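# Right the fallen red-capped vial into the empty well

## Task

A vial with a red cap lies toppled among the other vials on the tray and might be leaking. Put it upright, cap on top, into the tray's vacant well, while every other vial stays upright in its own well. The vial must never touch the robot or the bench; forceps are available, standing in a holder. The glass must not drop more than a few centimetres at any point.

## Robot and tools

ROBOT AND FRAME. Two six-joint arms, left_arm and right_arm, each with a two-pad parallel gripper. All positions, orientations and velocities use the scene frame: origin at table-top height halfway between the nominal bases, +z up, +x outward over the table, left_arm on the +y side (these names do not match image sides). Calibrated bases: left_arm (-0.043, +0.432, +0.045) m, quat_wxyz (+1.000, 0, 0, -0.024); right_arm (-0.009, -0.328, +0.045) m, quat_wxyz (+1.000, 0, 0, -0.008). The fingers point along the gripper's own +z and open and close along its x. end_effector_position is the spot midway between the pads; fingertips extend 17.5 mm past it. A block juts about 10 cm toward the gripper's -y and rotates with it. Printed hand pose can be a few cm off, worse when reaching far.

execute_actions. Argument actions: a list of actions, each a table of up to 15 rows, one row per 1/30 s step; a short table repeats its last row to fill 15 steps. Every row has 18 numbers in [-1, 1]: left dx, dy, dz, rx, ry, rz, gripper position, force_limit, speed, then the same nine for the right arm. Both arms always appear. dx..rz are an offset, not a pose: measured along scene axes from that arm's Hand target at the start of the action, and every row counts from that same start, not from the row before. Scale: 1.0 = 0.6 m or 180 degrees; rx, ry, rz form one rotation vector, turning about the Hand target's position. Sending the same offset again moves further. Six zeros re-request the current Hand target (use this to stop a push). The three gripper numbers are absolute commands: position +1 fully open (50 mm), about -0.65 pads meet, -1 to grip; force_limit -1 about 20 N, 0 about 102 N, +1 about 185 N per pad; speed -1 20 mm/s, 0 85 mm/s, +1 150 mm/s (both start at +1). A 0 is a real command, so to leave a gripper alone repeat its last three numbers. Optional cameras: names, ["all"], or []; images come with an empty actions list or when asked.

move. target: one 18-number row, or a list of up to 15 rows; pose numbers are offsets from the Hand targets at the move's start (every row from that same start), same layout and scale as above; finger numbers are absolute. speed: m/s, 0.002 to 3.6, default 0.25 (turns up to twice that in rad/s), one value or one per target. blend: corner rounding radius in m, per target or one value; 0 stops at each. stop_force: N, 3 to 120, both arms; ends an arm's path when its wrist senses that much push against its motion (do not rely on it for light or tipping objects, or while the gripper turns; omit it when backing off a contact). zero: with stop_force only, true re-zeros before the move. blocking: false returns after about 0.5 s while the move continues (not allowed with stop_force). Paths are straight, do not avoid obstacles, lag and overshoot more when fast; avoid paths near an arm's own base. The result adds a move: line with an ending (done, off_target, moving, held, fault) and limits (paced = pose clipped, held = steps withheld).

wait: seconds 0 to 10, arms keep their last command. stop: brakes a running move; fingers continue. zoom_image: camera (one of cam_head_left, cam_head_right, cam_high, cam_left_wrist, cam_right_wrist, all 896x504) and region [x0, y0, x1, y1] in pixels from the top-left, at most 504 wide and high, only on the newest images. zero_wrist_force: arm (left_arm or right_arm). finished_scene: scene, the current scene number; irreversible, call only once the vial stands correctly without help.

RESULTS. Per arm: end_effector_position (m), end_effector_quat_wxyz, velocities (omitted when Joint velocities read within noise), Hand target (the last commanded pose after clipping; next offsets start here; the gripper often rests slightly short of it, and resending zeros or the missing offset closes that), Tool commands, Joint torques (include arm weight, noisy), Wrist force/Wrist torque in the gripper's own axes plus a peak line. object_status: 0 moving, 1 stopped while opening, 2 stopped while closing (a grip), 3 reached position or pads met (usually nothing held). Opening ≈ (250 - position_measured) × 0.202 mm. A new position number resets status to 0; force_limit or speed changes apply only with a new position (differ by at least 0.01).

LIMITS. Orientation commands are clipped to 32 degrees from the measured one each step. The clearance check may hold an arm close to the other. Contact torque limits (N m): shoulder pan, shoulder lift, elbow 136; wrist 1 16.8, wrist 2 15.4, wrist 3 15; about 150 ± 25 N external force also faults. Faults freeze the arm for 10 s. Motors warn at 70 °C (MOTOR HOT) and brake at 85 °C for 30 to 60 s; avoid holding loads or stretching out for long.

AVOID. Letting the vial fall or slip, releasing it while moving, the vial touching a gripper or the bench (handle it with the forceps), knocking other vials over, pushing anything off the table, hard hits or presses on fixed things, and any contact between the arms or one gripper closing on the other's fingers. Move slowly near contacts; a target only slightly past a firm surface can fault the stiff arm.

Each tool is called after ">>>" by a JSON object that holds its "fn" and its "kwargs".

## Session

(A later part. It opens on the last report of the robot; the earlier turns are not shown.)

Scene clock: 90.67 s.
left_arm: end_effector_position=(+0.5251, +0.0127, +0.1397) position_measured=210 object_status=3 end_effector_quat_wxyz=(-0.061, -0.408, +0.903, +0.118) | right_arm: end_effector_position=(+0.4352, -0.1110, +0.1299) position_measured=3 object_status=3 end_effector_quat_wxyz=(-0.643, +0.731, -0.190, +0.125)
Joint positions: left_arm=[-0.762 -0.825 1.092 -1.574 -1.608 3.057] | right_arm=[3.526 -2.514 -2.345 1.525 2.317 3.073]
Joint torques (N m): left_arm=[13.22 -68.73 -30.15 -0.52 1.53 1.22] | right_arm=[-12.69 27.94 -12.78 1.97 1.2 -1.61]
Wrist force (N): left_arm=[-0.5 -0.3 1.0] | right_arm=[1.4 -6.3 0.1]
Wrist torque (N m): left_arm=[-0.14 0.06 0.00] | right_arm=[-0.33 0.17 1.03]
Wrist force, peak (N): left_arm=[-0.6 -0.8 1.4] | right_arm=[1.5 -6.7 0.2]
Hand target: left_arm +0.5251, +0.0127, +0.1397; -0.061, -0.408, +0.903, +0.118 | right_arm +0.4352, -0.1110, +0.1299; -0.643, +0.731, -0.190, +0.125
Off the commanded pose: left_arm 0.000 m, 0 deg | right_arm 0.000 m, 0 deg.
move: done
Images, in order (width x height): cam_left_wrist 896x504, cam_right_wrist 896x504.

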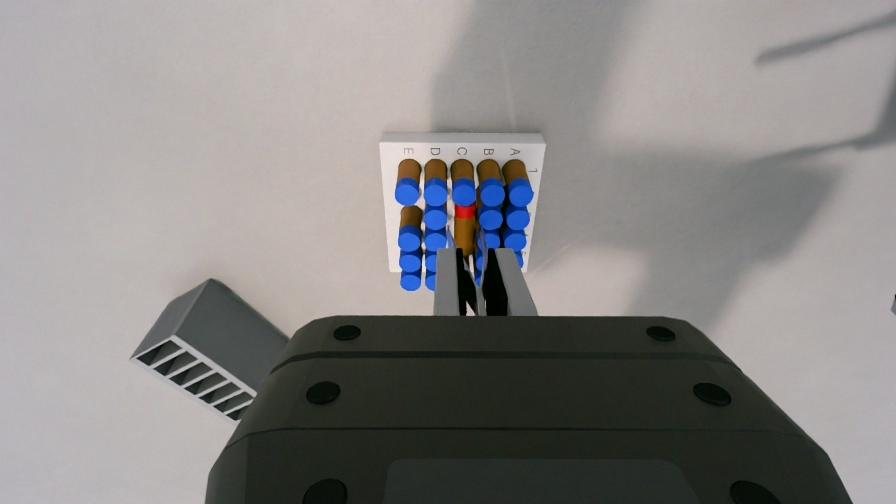

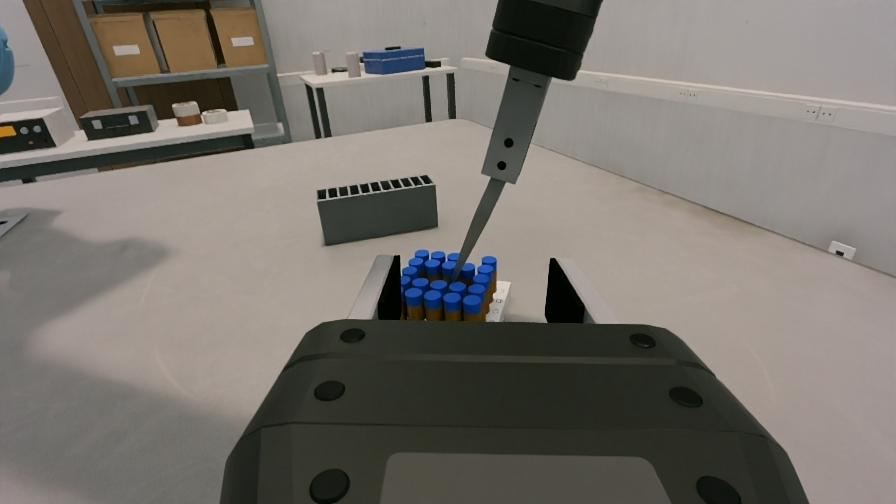

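>>> {"fn": "move", "kwargs": {"target": [0,0,-0.0133, 0,0,0, -0.39,-1,-1, 0,0,0,0,0,0,1,1,1], "speed": 0.015, "stop_force": 3, "cameras": ["cam_left_wrist","cam_right_wrist"]}}

>>> {"fn": "zoom_image", "kwargs": {"camera": "cam_left_wrist", "region": [400, 140, 530, 270]}}

>>> {"fn": "zoom_image", "kwargs": {"camera": "cam_right_wrist", "region": [400, 230, 500, 330]}}

Scene clock: 92.73 s.
left_arm: end_effector_position=(+0.5251, +0.0127, +0.1317) position_measured=210 object_status=3 end_effector_quat_wxyz=(-0.061, -0.408, +0.903, +0.118) | right_arm: end_effector_position=(+0.4352, -0.1110, +0.1299) position_measured=3 object_status=3 end_effector_quat_wxyz=(-0.643, +0.731, -0.190, +0.125)
Joint positions: left_arm=[-0.762 -0.819 1.103 -1.591 -1.608 3.057] | right_arm=[3.526 -2.514 -2.345 1.525 2.317 3.073]
Joint torques (N m): left_arm=[12.55 -68.18 -30.31 -0.49 1.58 0.94] | right_arm=[-13.75 28.73 -13.43 1.84 1.16 -1.49]
Wrist force (N): left_arm=[-0.5 -0.5 1.1] | right_arm=[1.7 -6.5 0.0]
Wrist torque (N m): left_arm=[-0.16 0.06 -0.01] | right_arm=[-0.35 0.13 1.03]
Wrist force, peak (N): left_arm=[-0.6 -0.9 1.3] | right_arm=[1.9 -6.7 0.1]
Hand target: left_arm +0.5251, +0.0127, +0.1317; -0.061, -0.408, +0.903, +0.118 | right_arm +0.4352, -0.1110, +0.1299; -0.643, +0.731, -0.190, +0.125
Off the commanded pose: left_arm 0.000 m, 0 deg | right_arm 0.000 m, 0 deg.
move: done
Images, in order (width x height): cam_left_wrist 896x504, cam_right_wrist 896x504.

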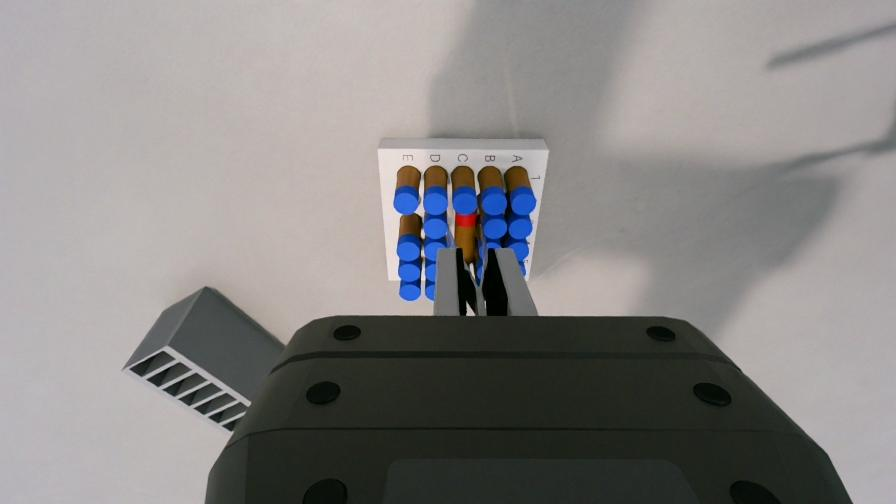

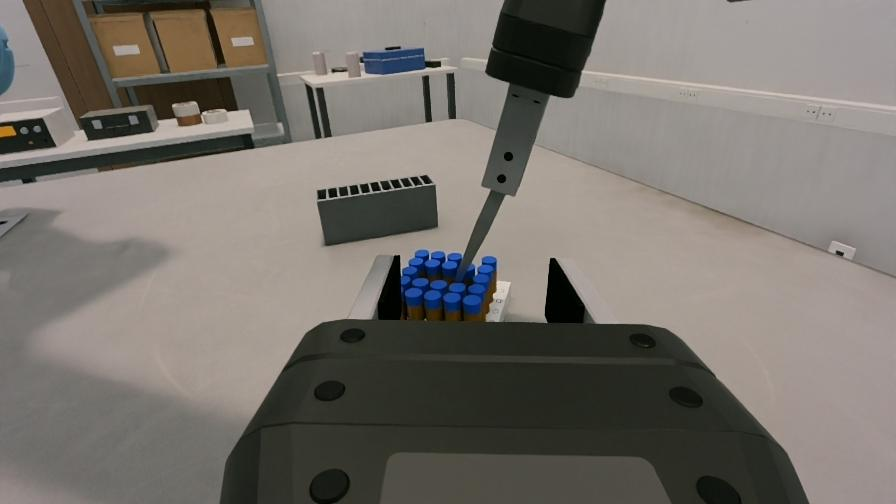

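Scaled by 3.877 from the camera's 896x504 image, which has a finer 1280x720 frame.

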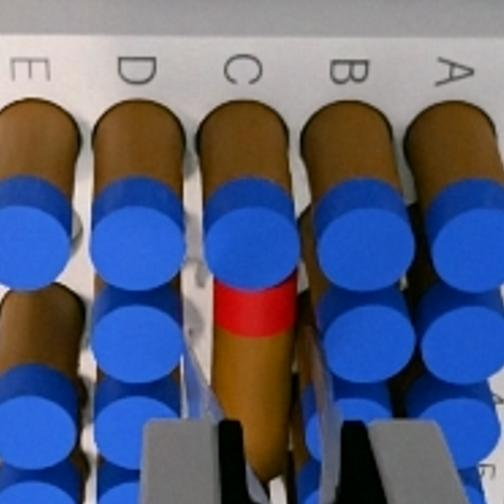

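Scaled by 5.040 from the camera's 896x504 image, which has a finer 1280x720 frame.

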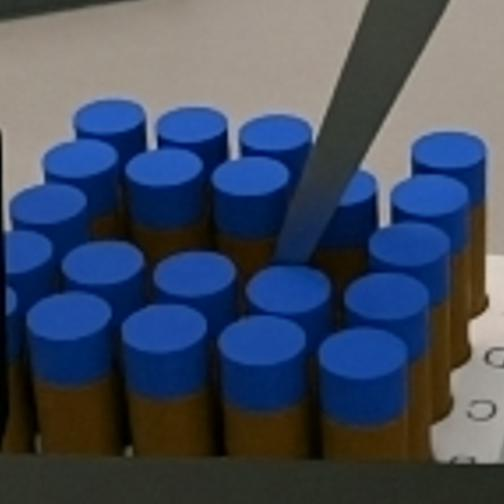

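>>> {"fn": "move", "kwargs": {"target": [0,0,-0.0117, 0,0,0, -0.39,-1,-1, 0,0,0,0,0,0,1,1,1], "speed": 0.015, "stop_force": 3, "cameras": ["cam_left_wrist","cam_right_wrist"]}}

>>> {"fn": "zoom_image", "kwargs": {"camera": "cam_left_wrist", "region": [400, 150, 530, 280]}}

>>> {"fn": "zoom_image", "kwargs": {"camera": "cam_right_wrist", "region": [400, 230, 500, 330]}}

Scene clock: 94.60 s.
left_arm: end_effector_position=(+0.5251, +0.0127, +0.1247) position_measured=210 object_status=3 end_effector_quat_wxyz=(-0.061, -0.408, +0.903, +0.118) | right_arm: end_effector_position=(+0.4352, -0.1110, +0.1299) position_measured=3 object_status=3 end_effector_quat_wxyz=(-0.643, +0.731, -0.190, +0.125)
Joint positions: left_arm=[-0.762 -0.814 1.112 -1.606 -1.608 3.057] | right_arm=[3.526 -2.514 -2.345 1.525 2.317 3.073]
Joint torques (N m): left_arm=[10.62 -68.22 -30.45 -0.52 1.34 0.64] | right_arm=[-14.37 27.78 -13.7 1.47 1.43 -1.56]
Wrist force (N): left_arm=[-0.7 -0.7 1.0] | right_arm=[1.6 -6.4 0.4]
Wrist torque (N m): left_arm=[-0.19 0.10 -0.01] | right_arm=[-0.34 0.13 1.03]
Wrist force, peak (N): left_arm=[-0.6 -0.8 1.3] | right_arm=[1.6 -6.7 -0.1]
Hand target: left_arm +0.5251, +0.0127, +0.1247; -0.061, -0.408, +0.903, +0.118 | right_arm +0.4352, -0.1110, +0.1299; -0.643, +0.731, -0.190, +0.125
Off the commanded pose: left_arm 0.000 m, 0 deg | right_arm 0.000 m, 0 deg.
move: done
Images, in order (width x height): cam_left_wrist 896x504, cam_right_wrist 896x504.

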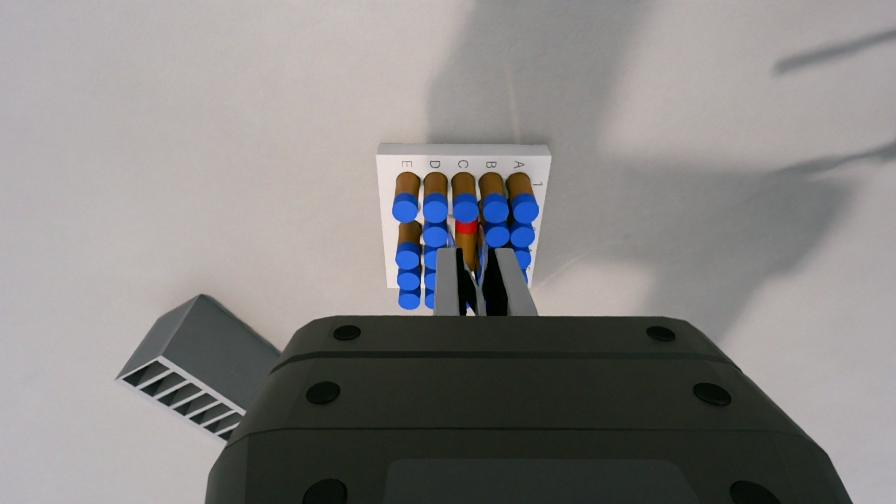

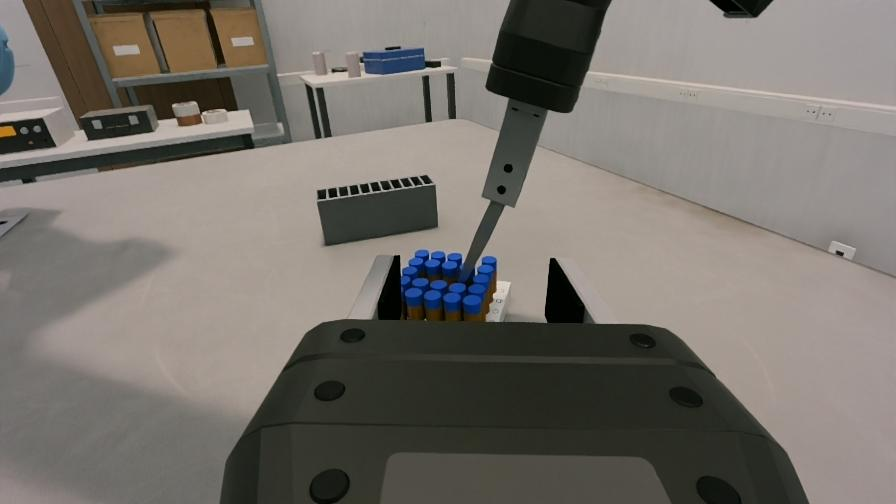

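Scaled by 3.877 from the camera's 896x504 image, which has a finer 1280x720 frame.

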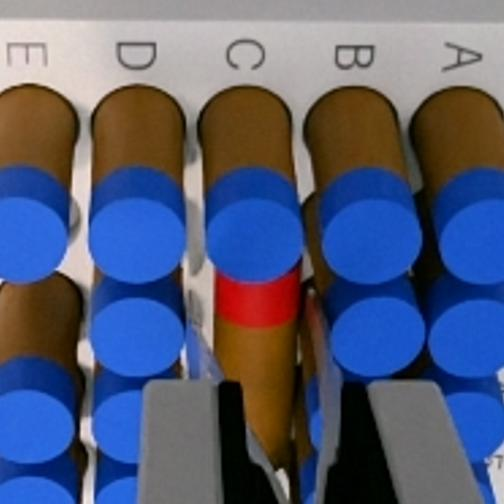

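Scaled by 5.040 from the camera's 896x504 image, which has a finer 1280x720 frame.

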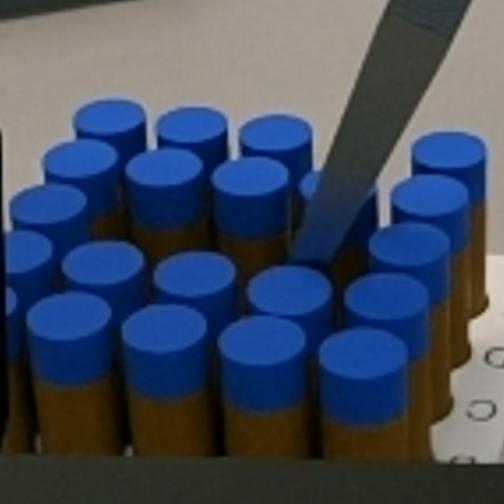

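>>> {"fn": "move", "kwargs": {"target": [0,0,-0.0067,0,0,0,-0.39,-1,-1,0,0,0,0,0,0,1,1,1], "speed": 0.015, "stop_force": 3, "cameras": ["cam_left_wrist","cam_right_wrist"]}}

>>> {"fn": "zoom_image", "kwargs": {"camera": "cam_left_wrist", "region": [400, 150, 530, 280]}}

>>> {"fn": "zoom_image", "kwargs": {"camera": "cam_right_wrist", "region": [390, 210, 510, 330]}}

Scene clock: 96.60 s.
left_arm: end_effector_position=(+0.5251, +0.0127, +0.1206) position_measured=210 object_status=3 end_effector_quat_wxyz=(-0.061, -0.408, +0.903, +0.118) | right_arm: end_effector_position=(+0.4352, -0.1110, +0.1299) position_measured=3 object_status=3 end_effector_quat_wxyz=(-0.643, +0.731, -0.190, +0.125)
Joint positions: left_arm=[-0.762 -0.811 1.118 -1.614 -1.608 3.057] | right_arm=[3.526 -2.514 -2.345 1.525 2.317 3.073]
Joint torques (N m): left_arm=[9.05 -57.07 -29.04 -0.35 1.27 0.17] | right_arm=[-13.2 28.2 -12.65 1.13 1.13 -1.64]
Wrist force (N): left_arm=[-0.5 -0.7 0.9] | right_arm=[1.8 -6.4 0.1]
Wrist torque (N m): left_arm=[-0.20 0.06 -0.01] | right_arm=[-0.34 0.11 1.04]
Wrist force, peak (N): left_arm=[-0.6 -0.8 1.1] | right_arm=[1.8 -6.8 -0.1]
Hand target: left_arm +0.5251, +0.0127, +0.1207; -0.061, -0.408, +0.903, +0.118 | right_arm +0.4352, -0.1110, +0.1299; -0.643, +0.731, -0.190, +0.125
Off the commanded pose: left_arm 0.000 m, 0 deg | right_arm 0.000 m, 0 deg.
move: done
Images, in order (width x height): cam_left_wrist 896x504, cam_right_wrist 896x504.

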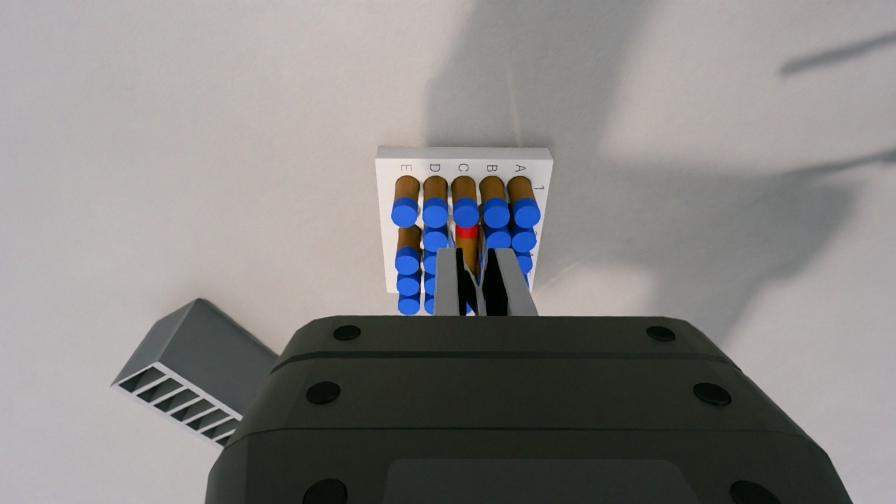

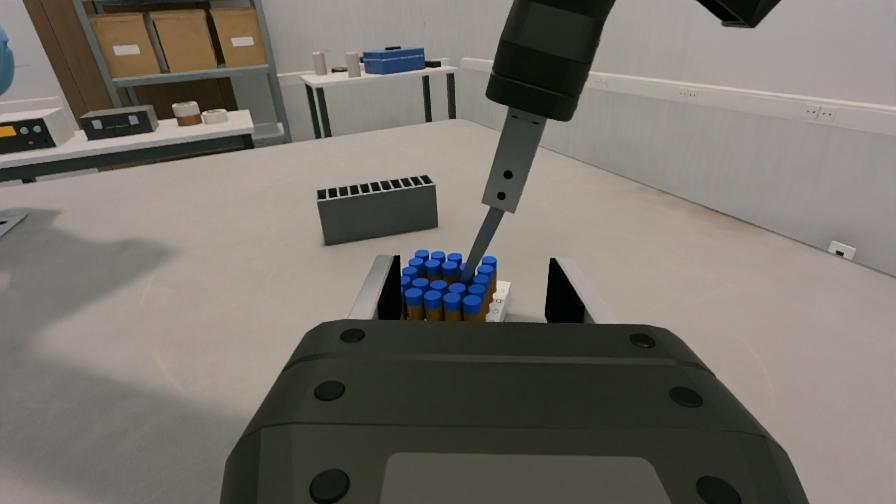

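Scaled by 3.877 from the camera's 896x504 image, which has a finer 1280x720 frame.

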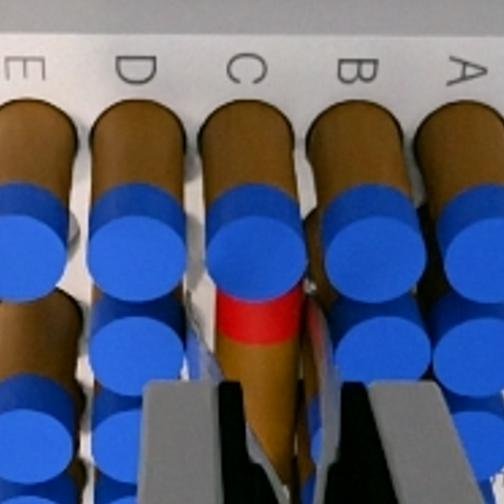

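Scaled by 4.200 from the camera's 896x504 image, which has a finer 1280x720 frame.

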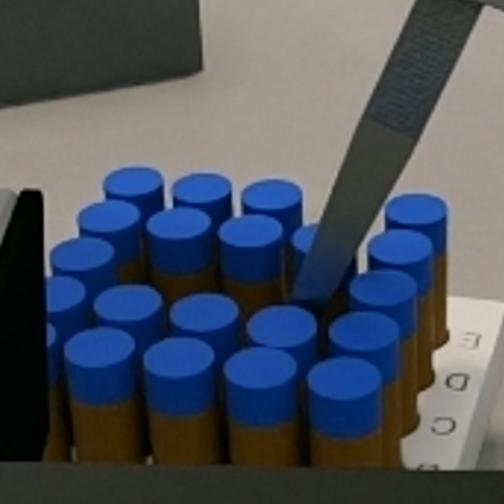

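>>> {"fn": "move", "kwargs": {"target": [0,0,-0.0075,0,0,0,-0.39,-1,-1,0,0,0,0,0,0,1,1,1], "speed": 0.015, "stop_force": 3, "cameras": ["cam_left_wrist","cam_right_wrist"]}}

>>> {"fn": "zoom_image", "kwargs": {"camera": "cam_left_wrist", "region": [400, 150, 530, 280]}}

>>> {"fn": "zoom_image", "kwargs": {"camera": "cam_right_wrist", "region": [390, 210, 510, 330]}}

Scene clock: 97.87 s.
left_arm: end_effector_position=(+0.5251, +0.0127, +0.1161) position_measured=210 object_status=3 end_effector_quat_wxyz=(-0.061, -0.408, +0.903, +0.118) | right_arm: end_effector_position=(+0.4352, -0.1110, +0.1299) position_measured=3 object_status=3 end_effector_quat_wxyz=(-0.643, +0.731, -0.190, +0.125)
Joint positions: left_arm=[-0.762 -0.807 1.123 -1.623 -1.608 3.057] | right_arm=[3.526 -2.514 -2.345 1.525 2.317 3.073]
Joint torques (N m): left_arm=[7.39 -59.68 -29.23 -0.32 1.28 -0.07] | right_arm=[-13.43 27.61 -12.16 0.89 1.15 -1.39]
Wrist force (N): left_arm=[-0.2 -0.7 0.3] | right_arm=[1.4 -6.5 0.1]
Wrist torque (N m): left_arm=[-0.19 0.04 -0.01] | right_arm=[-0.36 0.17 1.03]
Wrist force, peak (N): left_arm=[-0.7 -0.7 1.2] | right_arm=[1.8 -6.6 0.2]
Hand target: left_arm +0.5251, +0.0127, +0.1162; -0.061, -0.408, +0.903, +0.118 | right_arm +0.4352, -0.1110, +0.1299; -0.643, +0.731, -0.190, +0.125
Off the commanded pose: left_arm 0.000 m, 0 deg | right_arm 0.000 m, 0 deg.
move: done
Images, in order (width x height): cam_left_wrist 896x504, cam_right_wrist 896x504.

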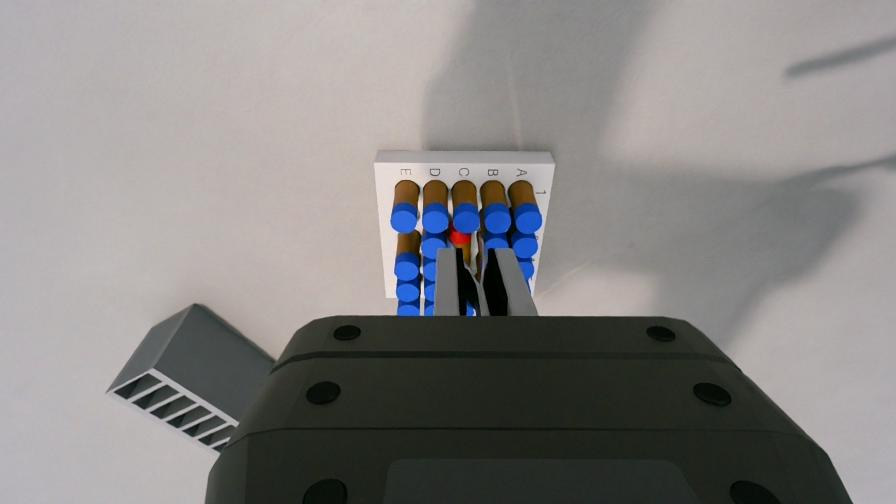

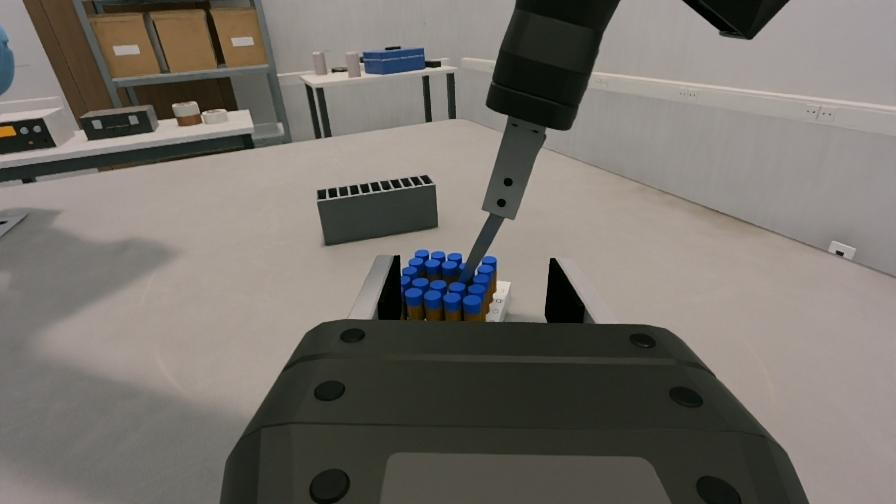

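Scaled by 3.877 from the camera's 896x504 image, which has a finer 1280x720 frame.

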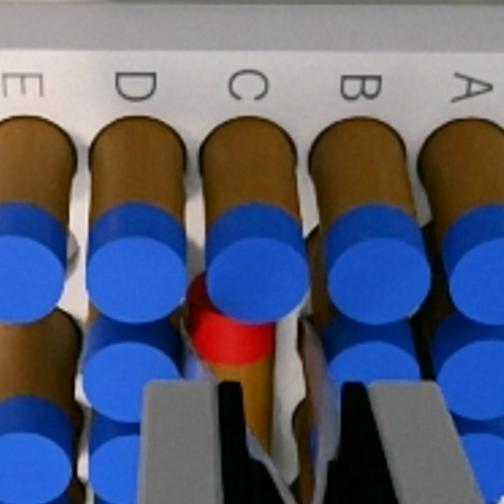

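Scaled by 4.200 from the camera's 896x504 image, which has a finer 1280x720 frame.

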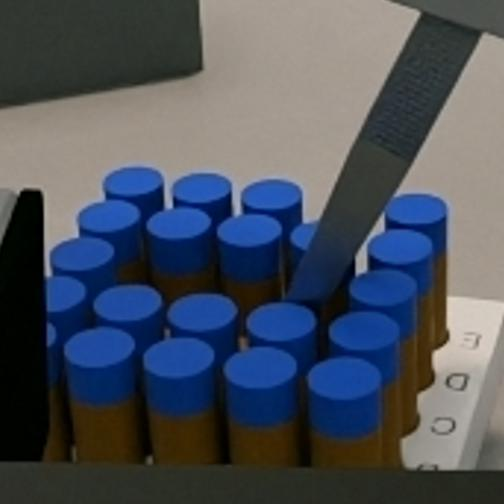

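>>> {"fn": "zoom_image", "kwargs": {"camera": "cam_left_wrist", "region": [435, 205, 495, 265]}}

>>> {"fn": "zoom_image", "kwargs": {"camera": "cam_high", "region": [390, 200, 510, 320]}}

Scaled by 8.400 from the camera's 896x504 image, which has a finer 1280x720 frame.

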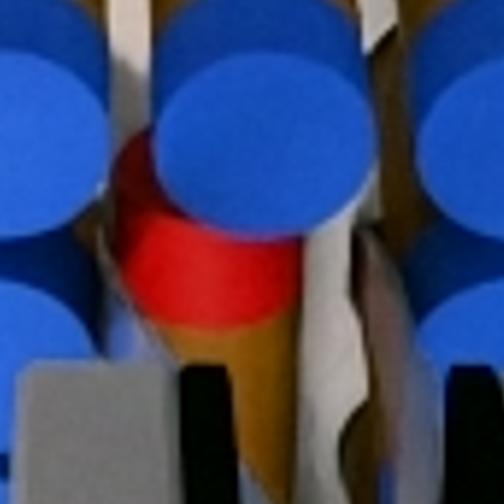

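This scene's latest camera images include none from cam_high. They are from: cam_left_wrist, cam_right_wrist. cam_high's image comes with the result of a call that names it in "cameras".

>>> {"fn": "move", "kwargs": {"target": [0,0,-0.0025,0,0,0,-0.39,-1,-1,0,0,0,0,0,0,1,1,1], "speed": 0.01, "stop_force": 3, "cameras": ["cam_left_wrist","cam_right_wrist"]}}

>>> {"fn": "zoom_image", "kwargs": {"camera": "cam_left_wrist", "region": [435, 205, 495, 265]}}

Scene clock: 99.40 s.
left_arm: end_effector_position=(+0.5251, +0.0127, +0.1147) position_measured=210 object_status=3 end_effector_quat_wxyz=(-0.061, -0.408, +0.903, +0.118) | right_arm: end_effector_position=(+0.4352, -0.1110, +0.1299) position_measured=3 object_status=3 end_effector_quat_wxyz=(-0.643, +0.731, -0.190, +0.125)
Joint positions: left_arm=[-0.762 -0.806 1.125 -1.626 -1.608 3.057] | right_arm=[3.526 -2.514 -2.345 1.525 2.317 3.073]
Joint torques (N m): left_arm=[6.03 -47.79 -22.73 -1.63 1.21 -0.11] | right_arm=[-14.36 27.94 -12.09 1.02 1.12 -1.54]
Wrist force (N): left_arm=[-0.5 -0.6 0.8] | right_arm=[1.6 -6.4 -0.1]
Wrist torque (N m): left_arm=[-0.17 0.08 -0.01] | right_arm=[-0.34 0.13 1.03]
Wrist force, peak (N): left_arm=[-0.6 -1.1 0.8] | right_arm=[1.7 -6.6 0.2]
Hand target: left_arm +0.5251, +0.0127, +0.1147; -0.061, -0.408, +0.903, +0.118 | right_arm +0.4352, -0.1110, +0.1299; -0.643, +0.731, -0.190, +0.125
Off the commanded pose: left_arm 0.000 m, 0 deg | right_arm 0.000 m, 0 deg.
move: done
Images, in order (width x height): cam_left_wrist 896x504, cam_right_wrist 896x504.

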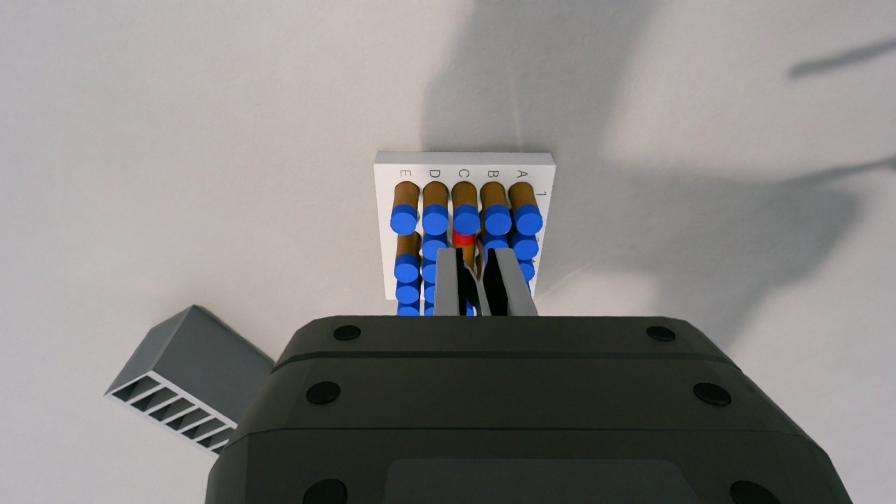

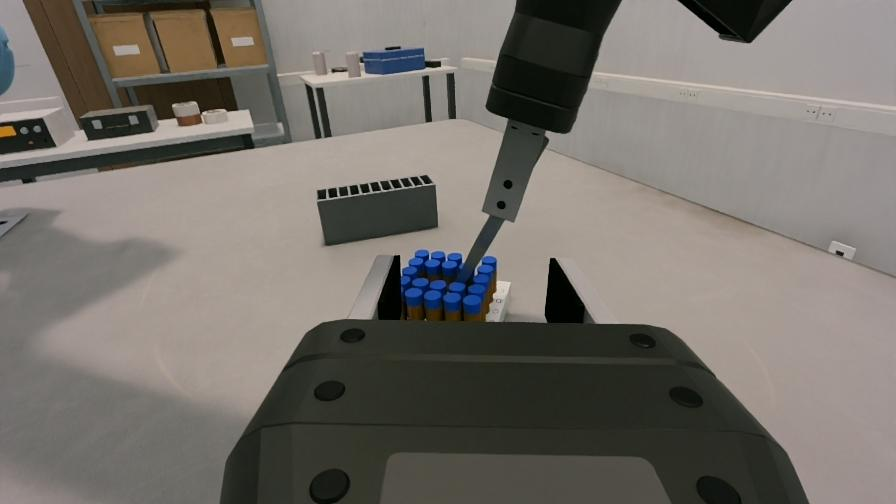

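Scaled by 8.400 from the camera's 896x504 image, which has a finer 1280x720 frame.

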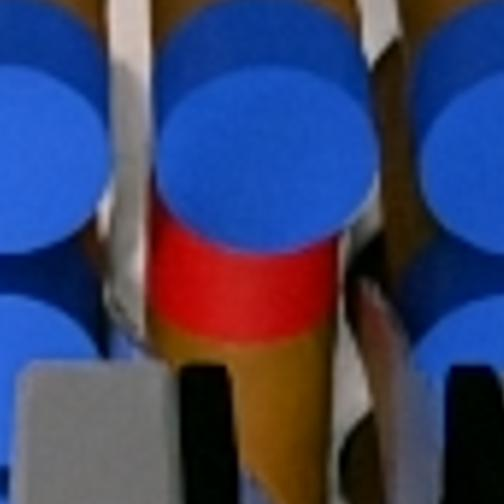

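>>> {"fn": "execute_actions", "kwargs": {"actions": [[[0,0,0,0,0,0,-1,-1,-1,0,0,0,0,0,0,1,1,1]]], "cameras": ["cam_left_wrist","cam_right_wrist"]}}

>>> {"fn": "zoom_image", "kwargs": {"camera": "cam_left_wrist", "region": [435, 205, 495, 265]}}

>>> {"fn": "zoom_image", "kwargs": {"camera": "cam_right_wrist", "region": [390, 210, 510, 330]}}

Scene clock: 100.23 s.
left_arm: end_effector_position=(+0.5251, +0.0127, +0.1147) position_measured=219 object_status=2 end_effector_quat_wxyz=(-0.061, -0.408, +0.903, +0.118) | right_arm: end_effector_position=(+0.4352, -0.1110, +0.1299) position_measured=3 object_status=3 end_effector_quat_wxyz=(-0.643, +0.731, -0.190, +0.125)
Joint positions: left_arm=[-0.762 -0.806 1.125 -1.626 -1.608 3.057] | right_arm=[3.526 -2.514 -2.345 1.525 2.317 3.073]
Joint torques (N m): left_arm=[5.62 -51.89 -29.17 -0.45 1.02 -0.26] | right_arm=[-15.28 28.14 -12.44 0.8 1.03 -1.65]
Wrist force (N): left_arm=[-0.5 -0.4 0.8] | right_arm=[1.8 -6.2 0.2]
Wrist torque (N m): left_arm=[-0.18 0.04 -0.01] | right_arm=[-0.31 0.12 1.04]
Wrist force, peak (N): left_arm=[-0.5 -0.7 1.0] | right_arm=[1.6 -6.6 0.1]
Hand target: left_arm +0.5251, +0.0127, +0.1147; -0.061, -0.408, +0.903, +0.118 | right_arm +0.4352, -0.1110, +0.1299; -0.643, +0.731, -0.190, +0.125
Off the commanded pose: left_arm 0.000 m, 0 deg | right_arm 0.000 m, 0 deg.
Images, in order (width x height): cam_left_wrist 896x504, cam_right_wrist 896x504.

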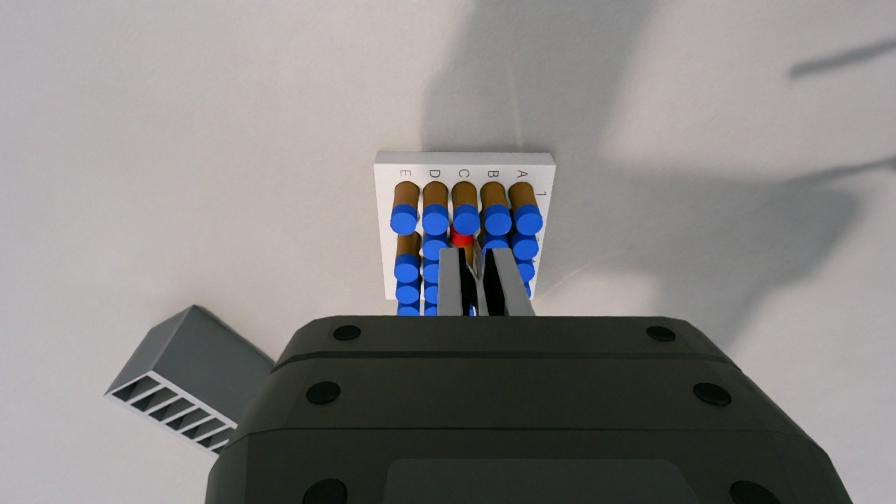

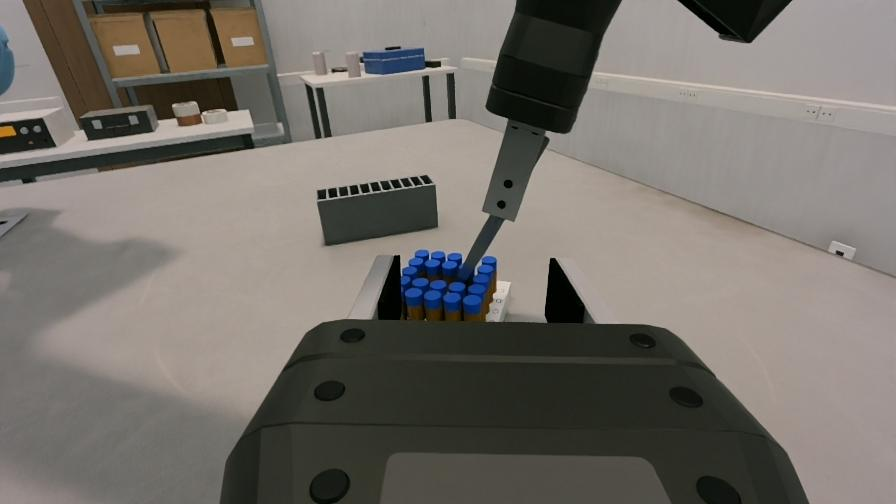

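Scaled by 8.400 from the camera's 896x504 image, which has a finer 1280x720 frame.

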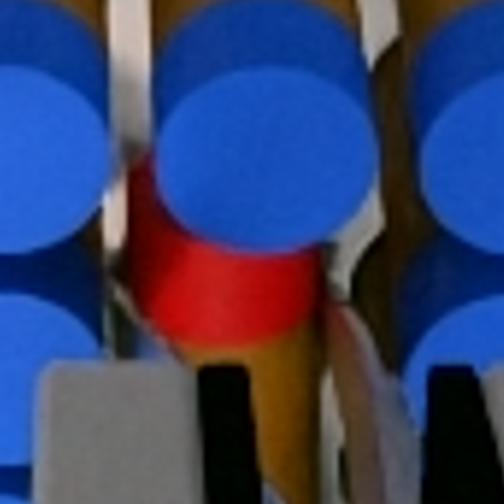

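Scaled by 4.200 from the camera's 896x504 image, which has a finer 1280x720 frame.

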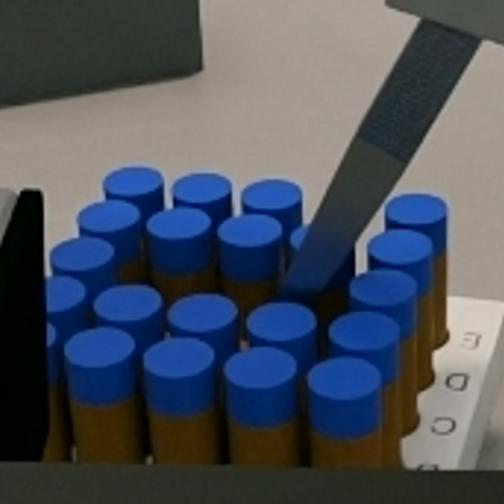

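>>> {"fn": "move", "kwargs": {"target": [0,0,0.0133,0,0,0,-1,-1,-1,0,0,0,0,0,0,1,1,1], "speed": 0.02, "cameras": ["cam_left_wrist","cam_right_wrist"]}}

>>> {"fn": "zoom_image", "kwargs": {"camera": "cam_left_wrist", "region": [435, 205, 495, 265]}}

>>> {"fn": "zoom_image", "kwargs": {"camera": "cam_right_wrist", "region": [390, 210, 510, 330]}}

Scene clock: 101.17 s.
left_arm: end_effector_position=(+0.5251, +0.0127, +0.1229) position_measured=219 object_status=2 end_effector_quat_wxyz=(-0.061, -0.408, +0.903, +0.118) | right_arm: end_effector_position=(+0.4352, -0.1110, +0.1299) position_measured=3 object_status=3 end_effector_quat_wxyz=(-0.643, +0.731, -0.190, +0.125)
Joint positions: left_arm=[-0.762 -0.813 1.115 -1.609 -1.608 3.057] | right_arm=[3.526 -2.514 -2.345 1.525 2.317 3.073]
Joint torques (N m): left_arm=[5.43 -56.19 -17.47 -3.95 1.1 -0.63] | right_arm=[-14.51 27.4 -13.5 0.5 1.12 -1.61]
Wrist force (N): left_arm=[-0.8 -0.5 1.0] | right_arm=[1.5 -6.3 -0.3]
Wrist torque (N m): left_arm=[-0.17 0.11 -0.01] | right_arm=[-0.33 0.16 1.04]
Wrist force, peak (N): left_arm=[-0.5 -0.9 1.6] | right_arm=[1.7 -6.6 0.3]
Hand target: left_arm +0.5251, +0.0127, +0.1227; -0.061, -0.408, +0.903, +0.118 | right_arm +0.4352, -0.1110, +0.1299; -0.643, +0.731, -0.190, +0.125
Off the commanded pose: left_arm 0.000 m, 0 deg | right_arm 0.000 m, 0 deg.
move: done
Images, in order (width x height): cam_left_wrist 896x504, cam_right_wrist 896x504.

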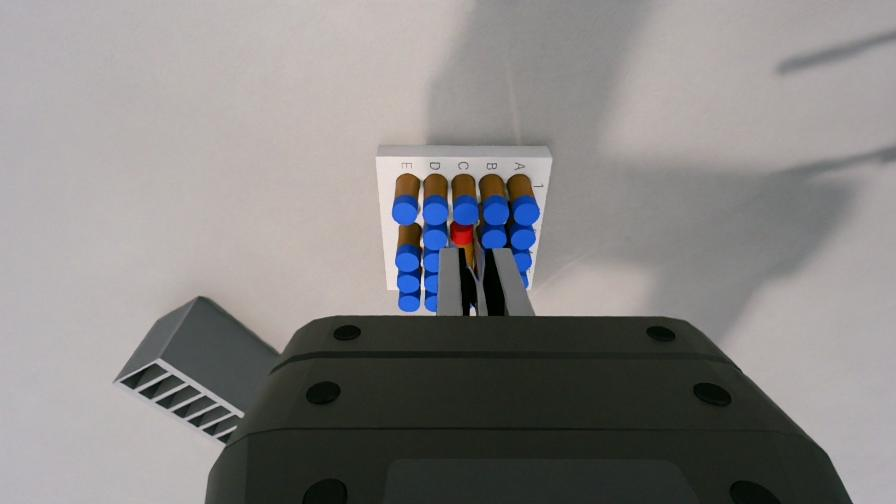

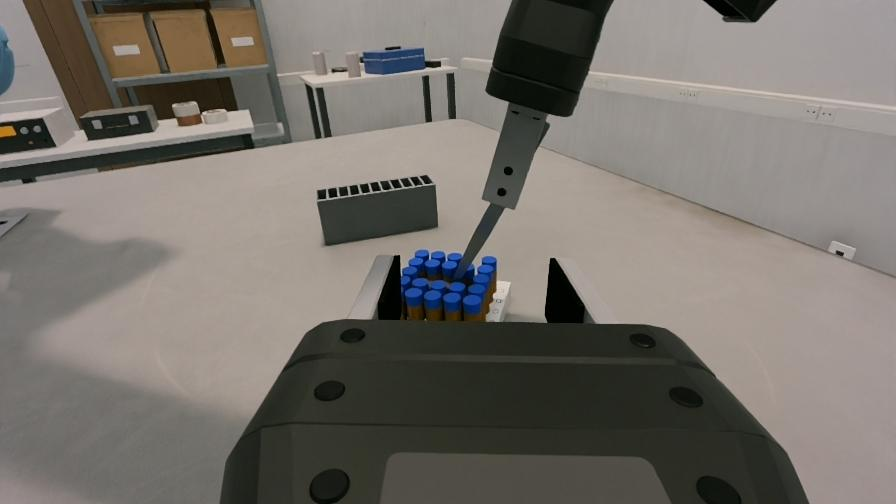

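Scaled by 8.400 from the camera's 896x504 image, which has a finer 1280x720 frame.

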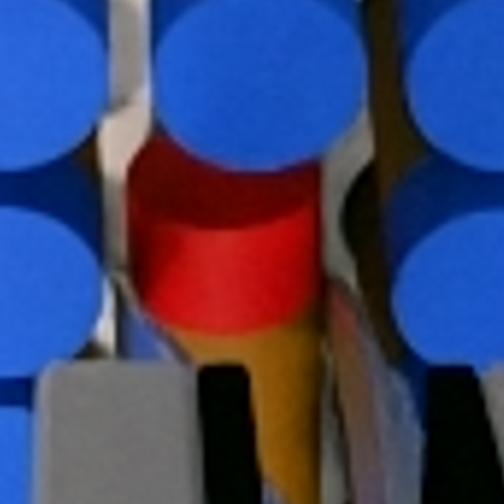

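Scaled by 4.200 from the camera's 896x504 image, which has a finer 1280x720 frame.

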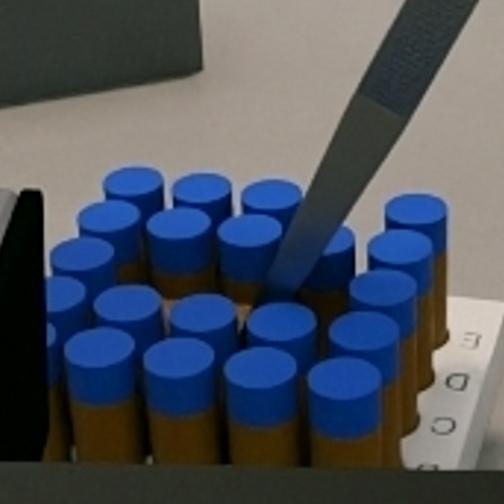

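>>> {"fn": "move", "kwargs": {"target": [0,0,0.0333,0,0,0,-1,-1,-1,0,0,0,0,0,0,1,1,1], "speed": 0.03, "cameras": ["cam_left_wrist","cam_right_wrist"]}}

>>> {"fn": "zoom_image", "kwargs": {"camera": "cam_left_wrist", "region": [400, 150, 530, 280]}}

>>> {"fn": "zoom_image", "kwargs": {"camera": "cam_right_wrist", "region": [390, 210, 510, 330]}}

Scene clock: 102.30 s.
left_arm: end_effector_position=(+0.5251, +0.0127, +0.1429) position_measured=219 object_status=2 end_effector_quat_wxyz=(-0.061, -0.408, +0.903, +0.118) end_effector_velocity=(+0.000, +0.000, -0.002) end_effector_angular_velocity=(-0.001, -0.002, +0.000) | right_arm: end_effector_position=(+0.4352, -0.1110, +0.1299) position_measured=3 object_status=3 end_effector_quat_wxyz=(-0.643, +0.731, -0.190, +0.125)
Joint positions: left_arm=[-0.762 -0.827 1.088 -1.568 -1.608 3.057] | right_arm=[3.526 -2.514 -2.345 1.525 2.317 3.073]
Joint velocities: left_arm=[0 0.001 0.004 -0.007 0 0] | right_arm=[within noise]
Joint torques (N m): left_arm=[3.65 -49.08 -16.82 -4.23 1.38 -0.81] | right_arm=[-13.59 27.84 -12.06 0.41 1.13 -1.53]
Wrist force (N): left_arm=[-0.2 -0.8 0.9] | right_arm=[1.5 -6.5 0.2]
Wrist torque (N m): left_arm=[-0.21 0.02 0.00] | right_arm=[-0.35 0.15 1.03]
Wrist force, peak (N): left_arm=[-0.6 -0.8 1.7] | right_arm=[1.4 -6.8 0.2]
Hand target: left_arm +0.5251, +0.0127, +0.1427; -0.061, -0.408, +0.903, +0.118 | right_arm +0.4352, -0.1110, +0.1299; -0.643, +0.731, -0.190, +0.125
Off the commanded pose: left_arm 0.000 m, 0 deg | right_arm 0.000 m, 0 deg.
move: done
Images, in order (width x height): cam_left_wrist 896x504, cam_right_wrist 896x504.

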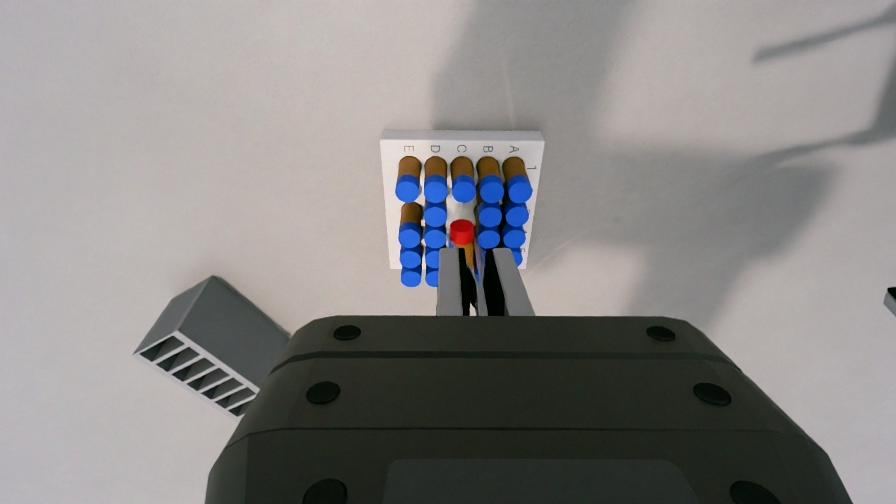

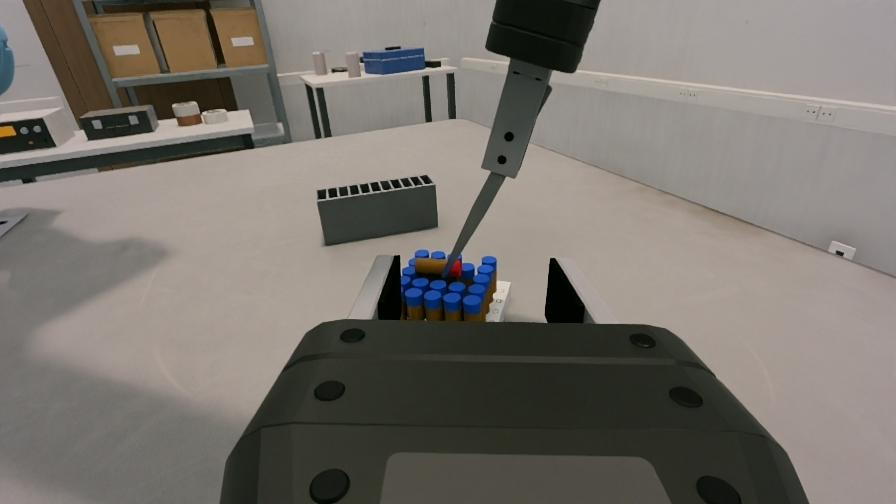

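Scaled by 3.877 from the camera's 896x504 image, which has a finer 1280x720 frame.

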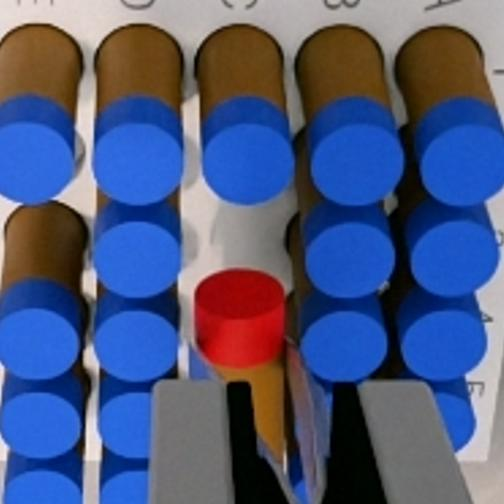

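Scaled by 4.200 from the camera's 896x504 image, which has a finer 1280x720 frame.

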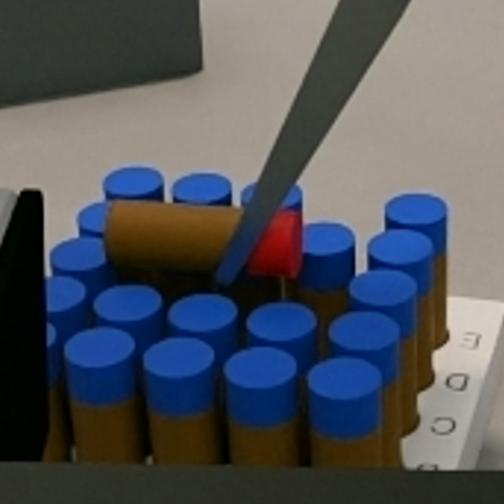

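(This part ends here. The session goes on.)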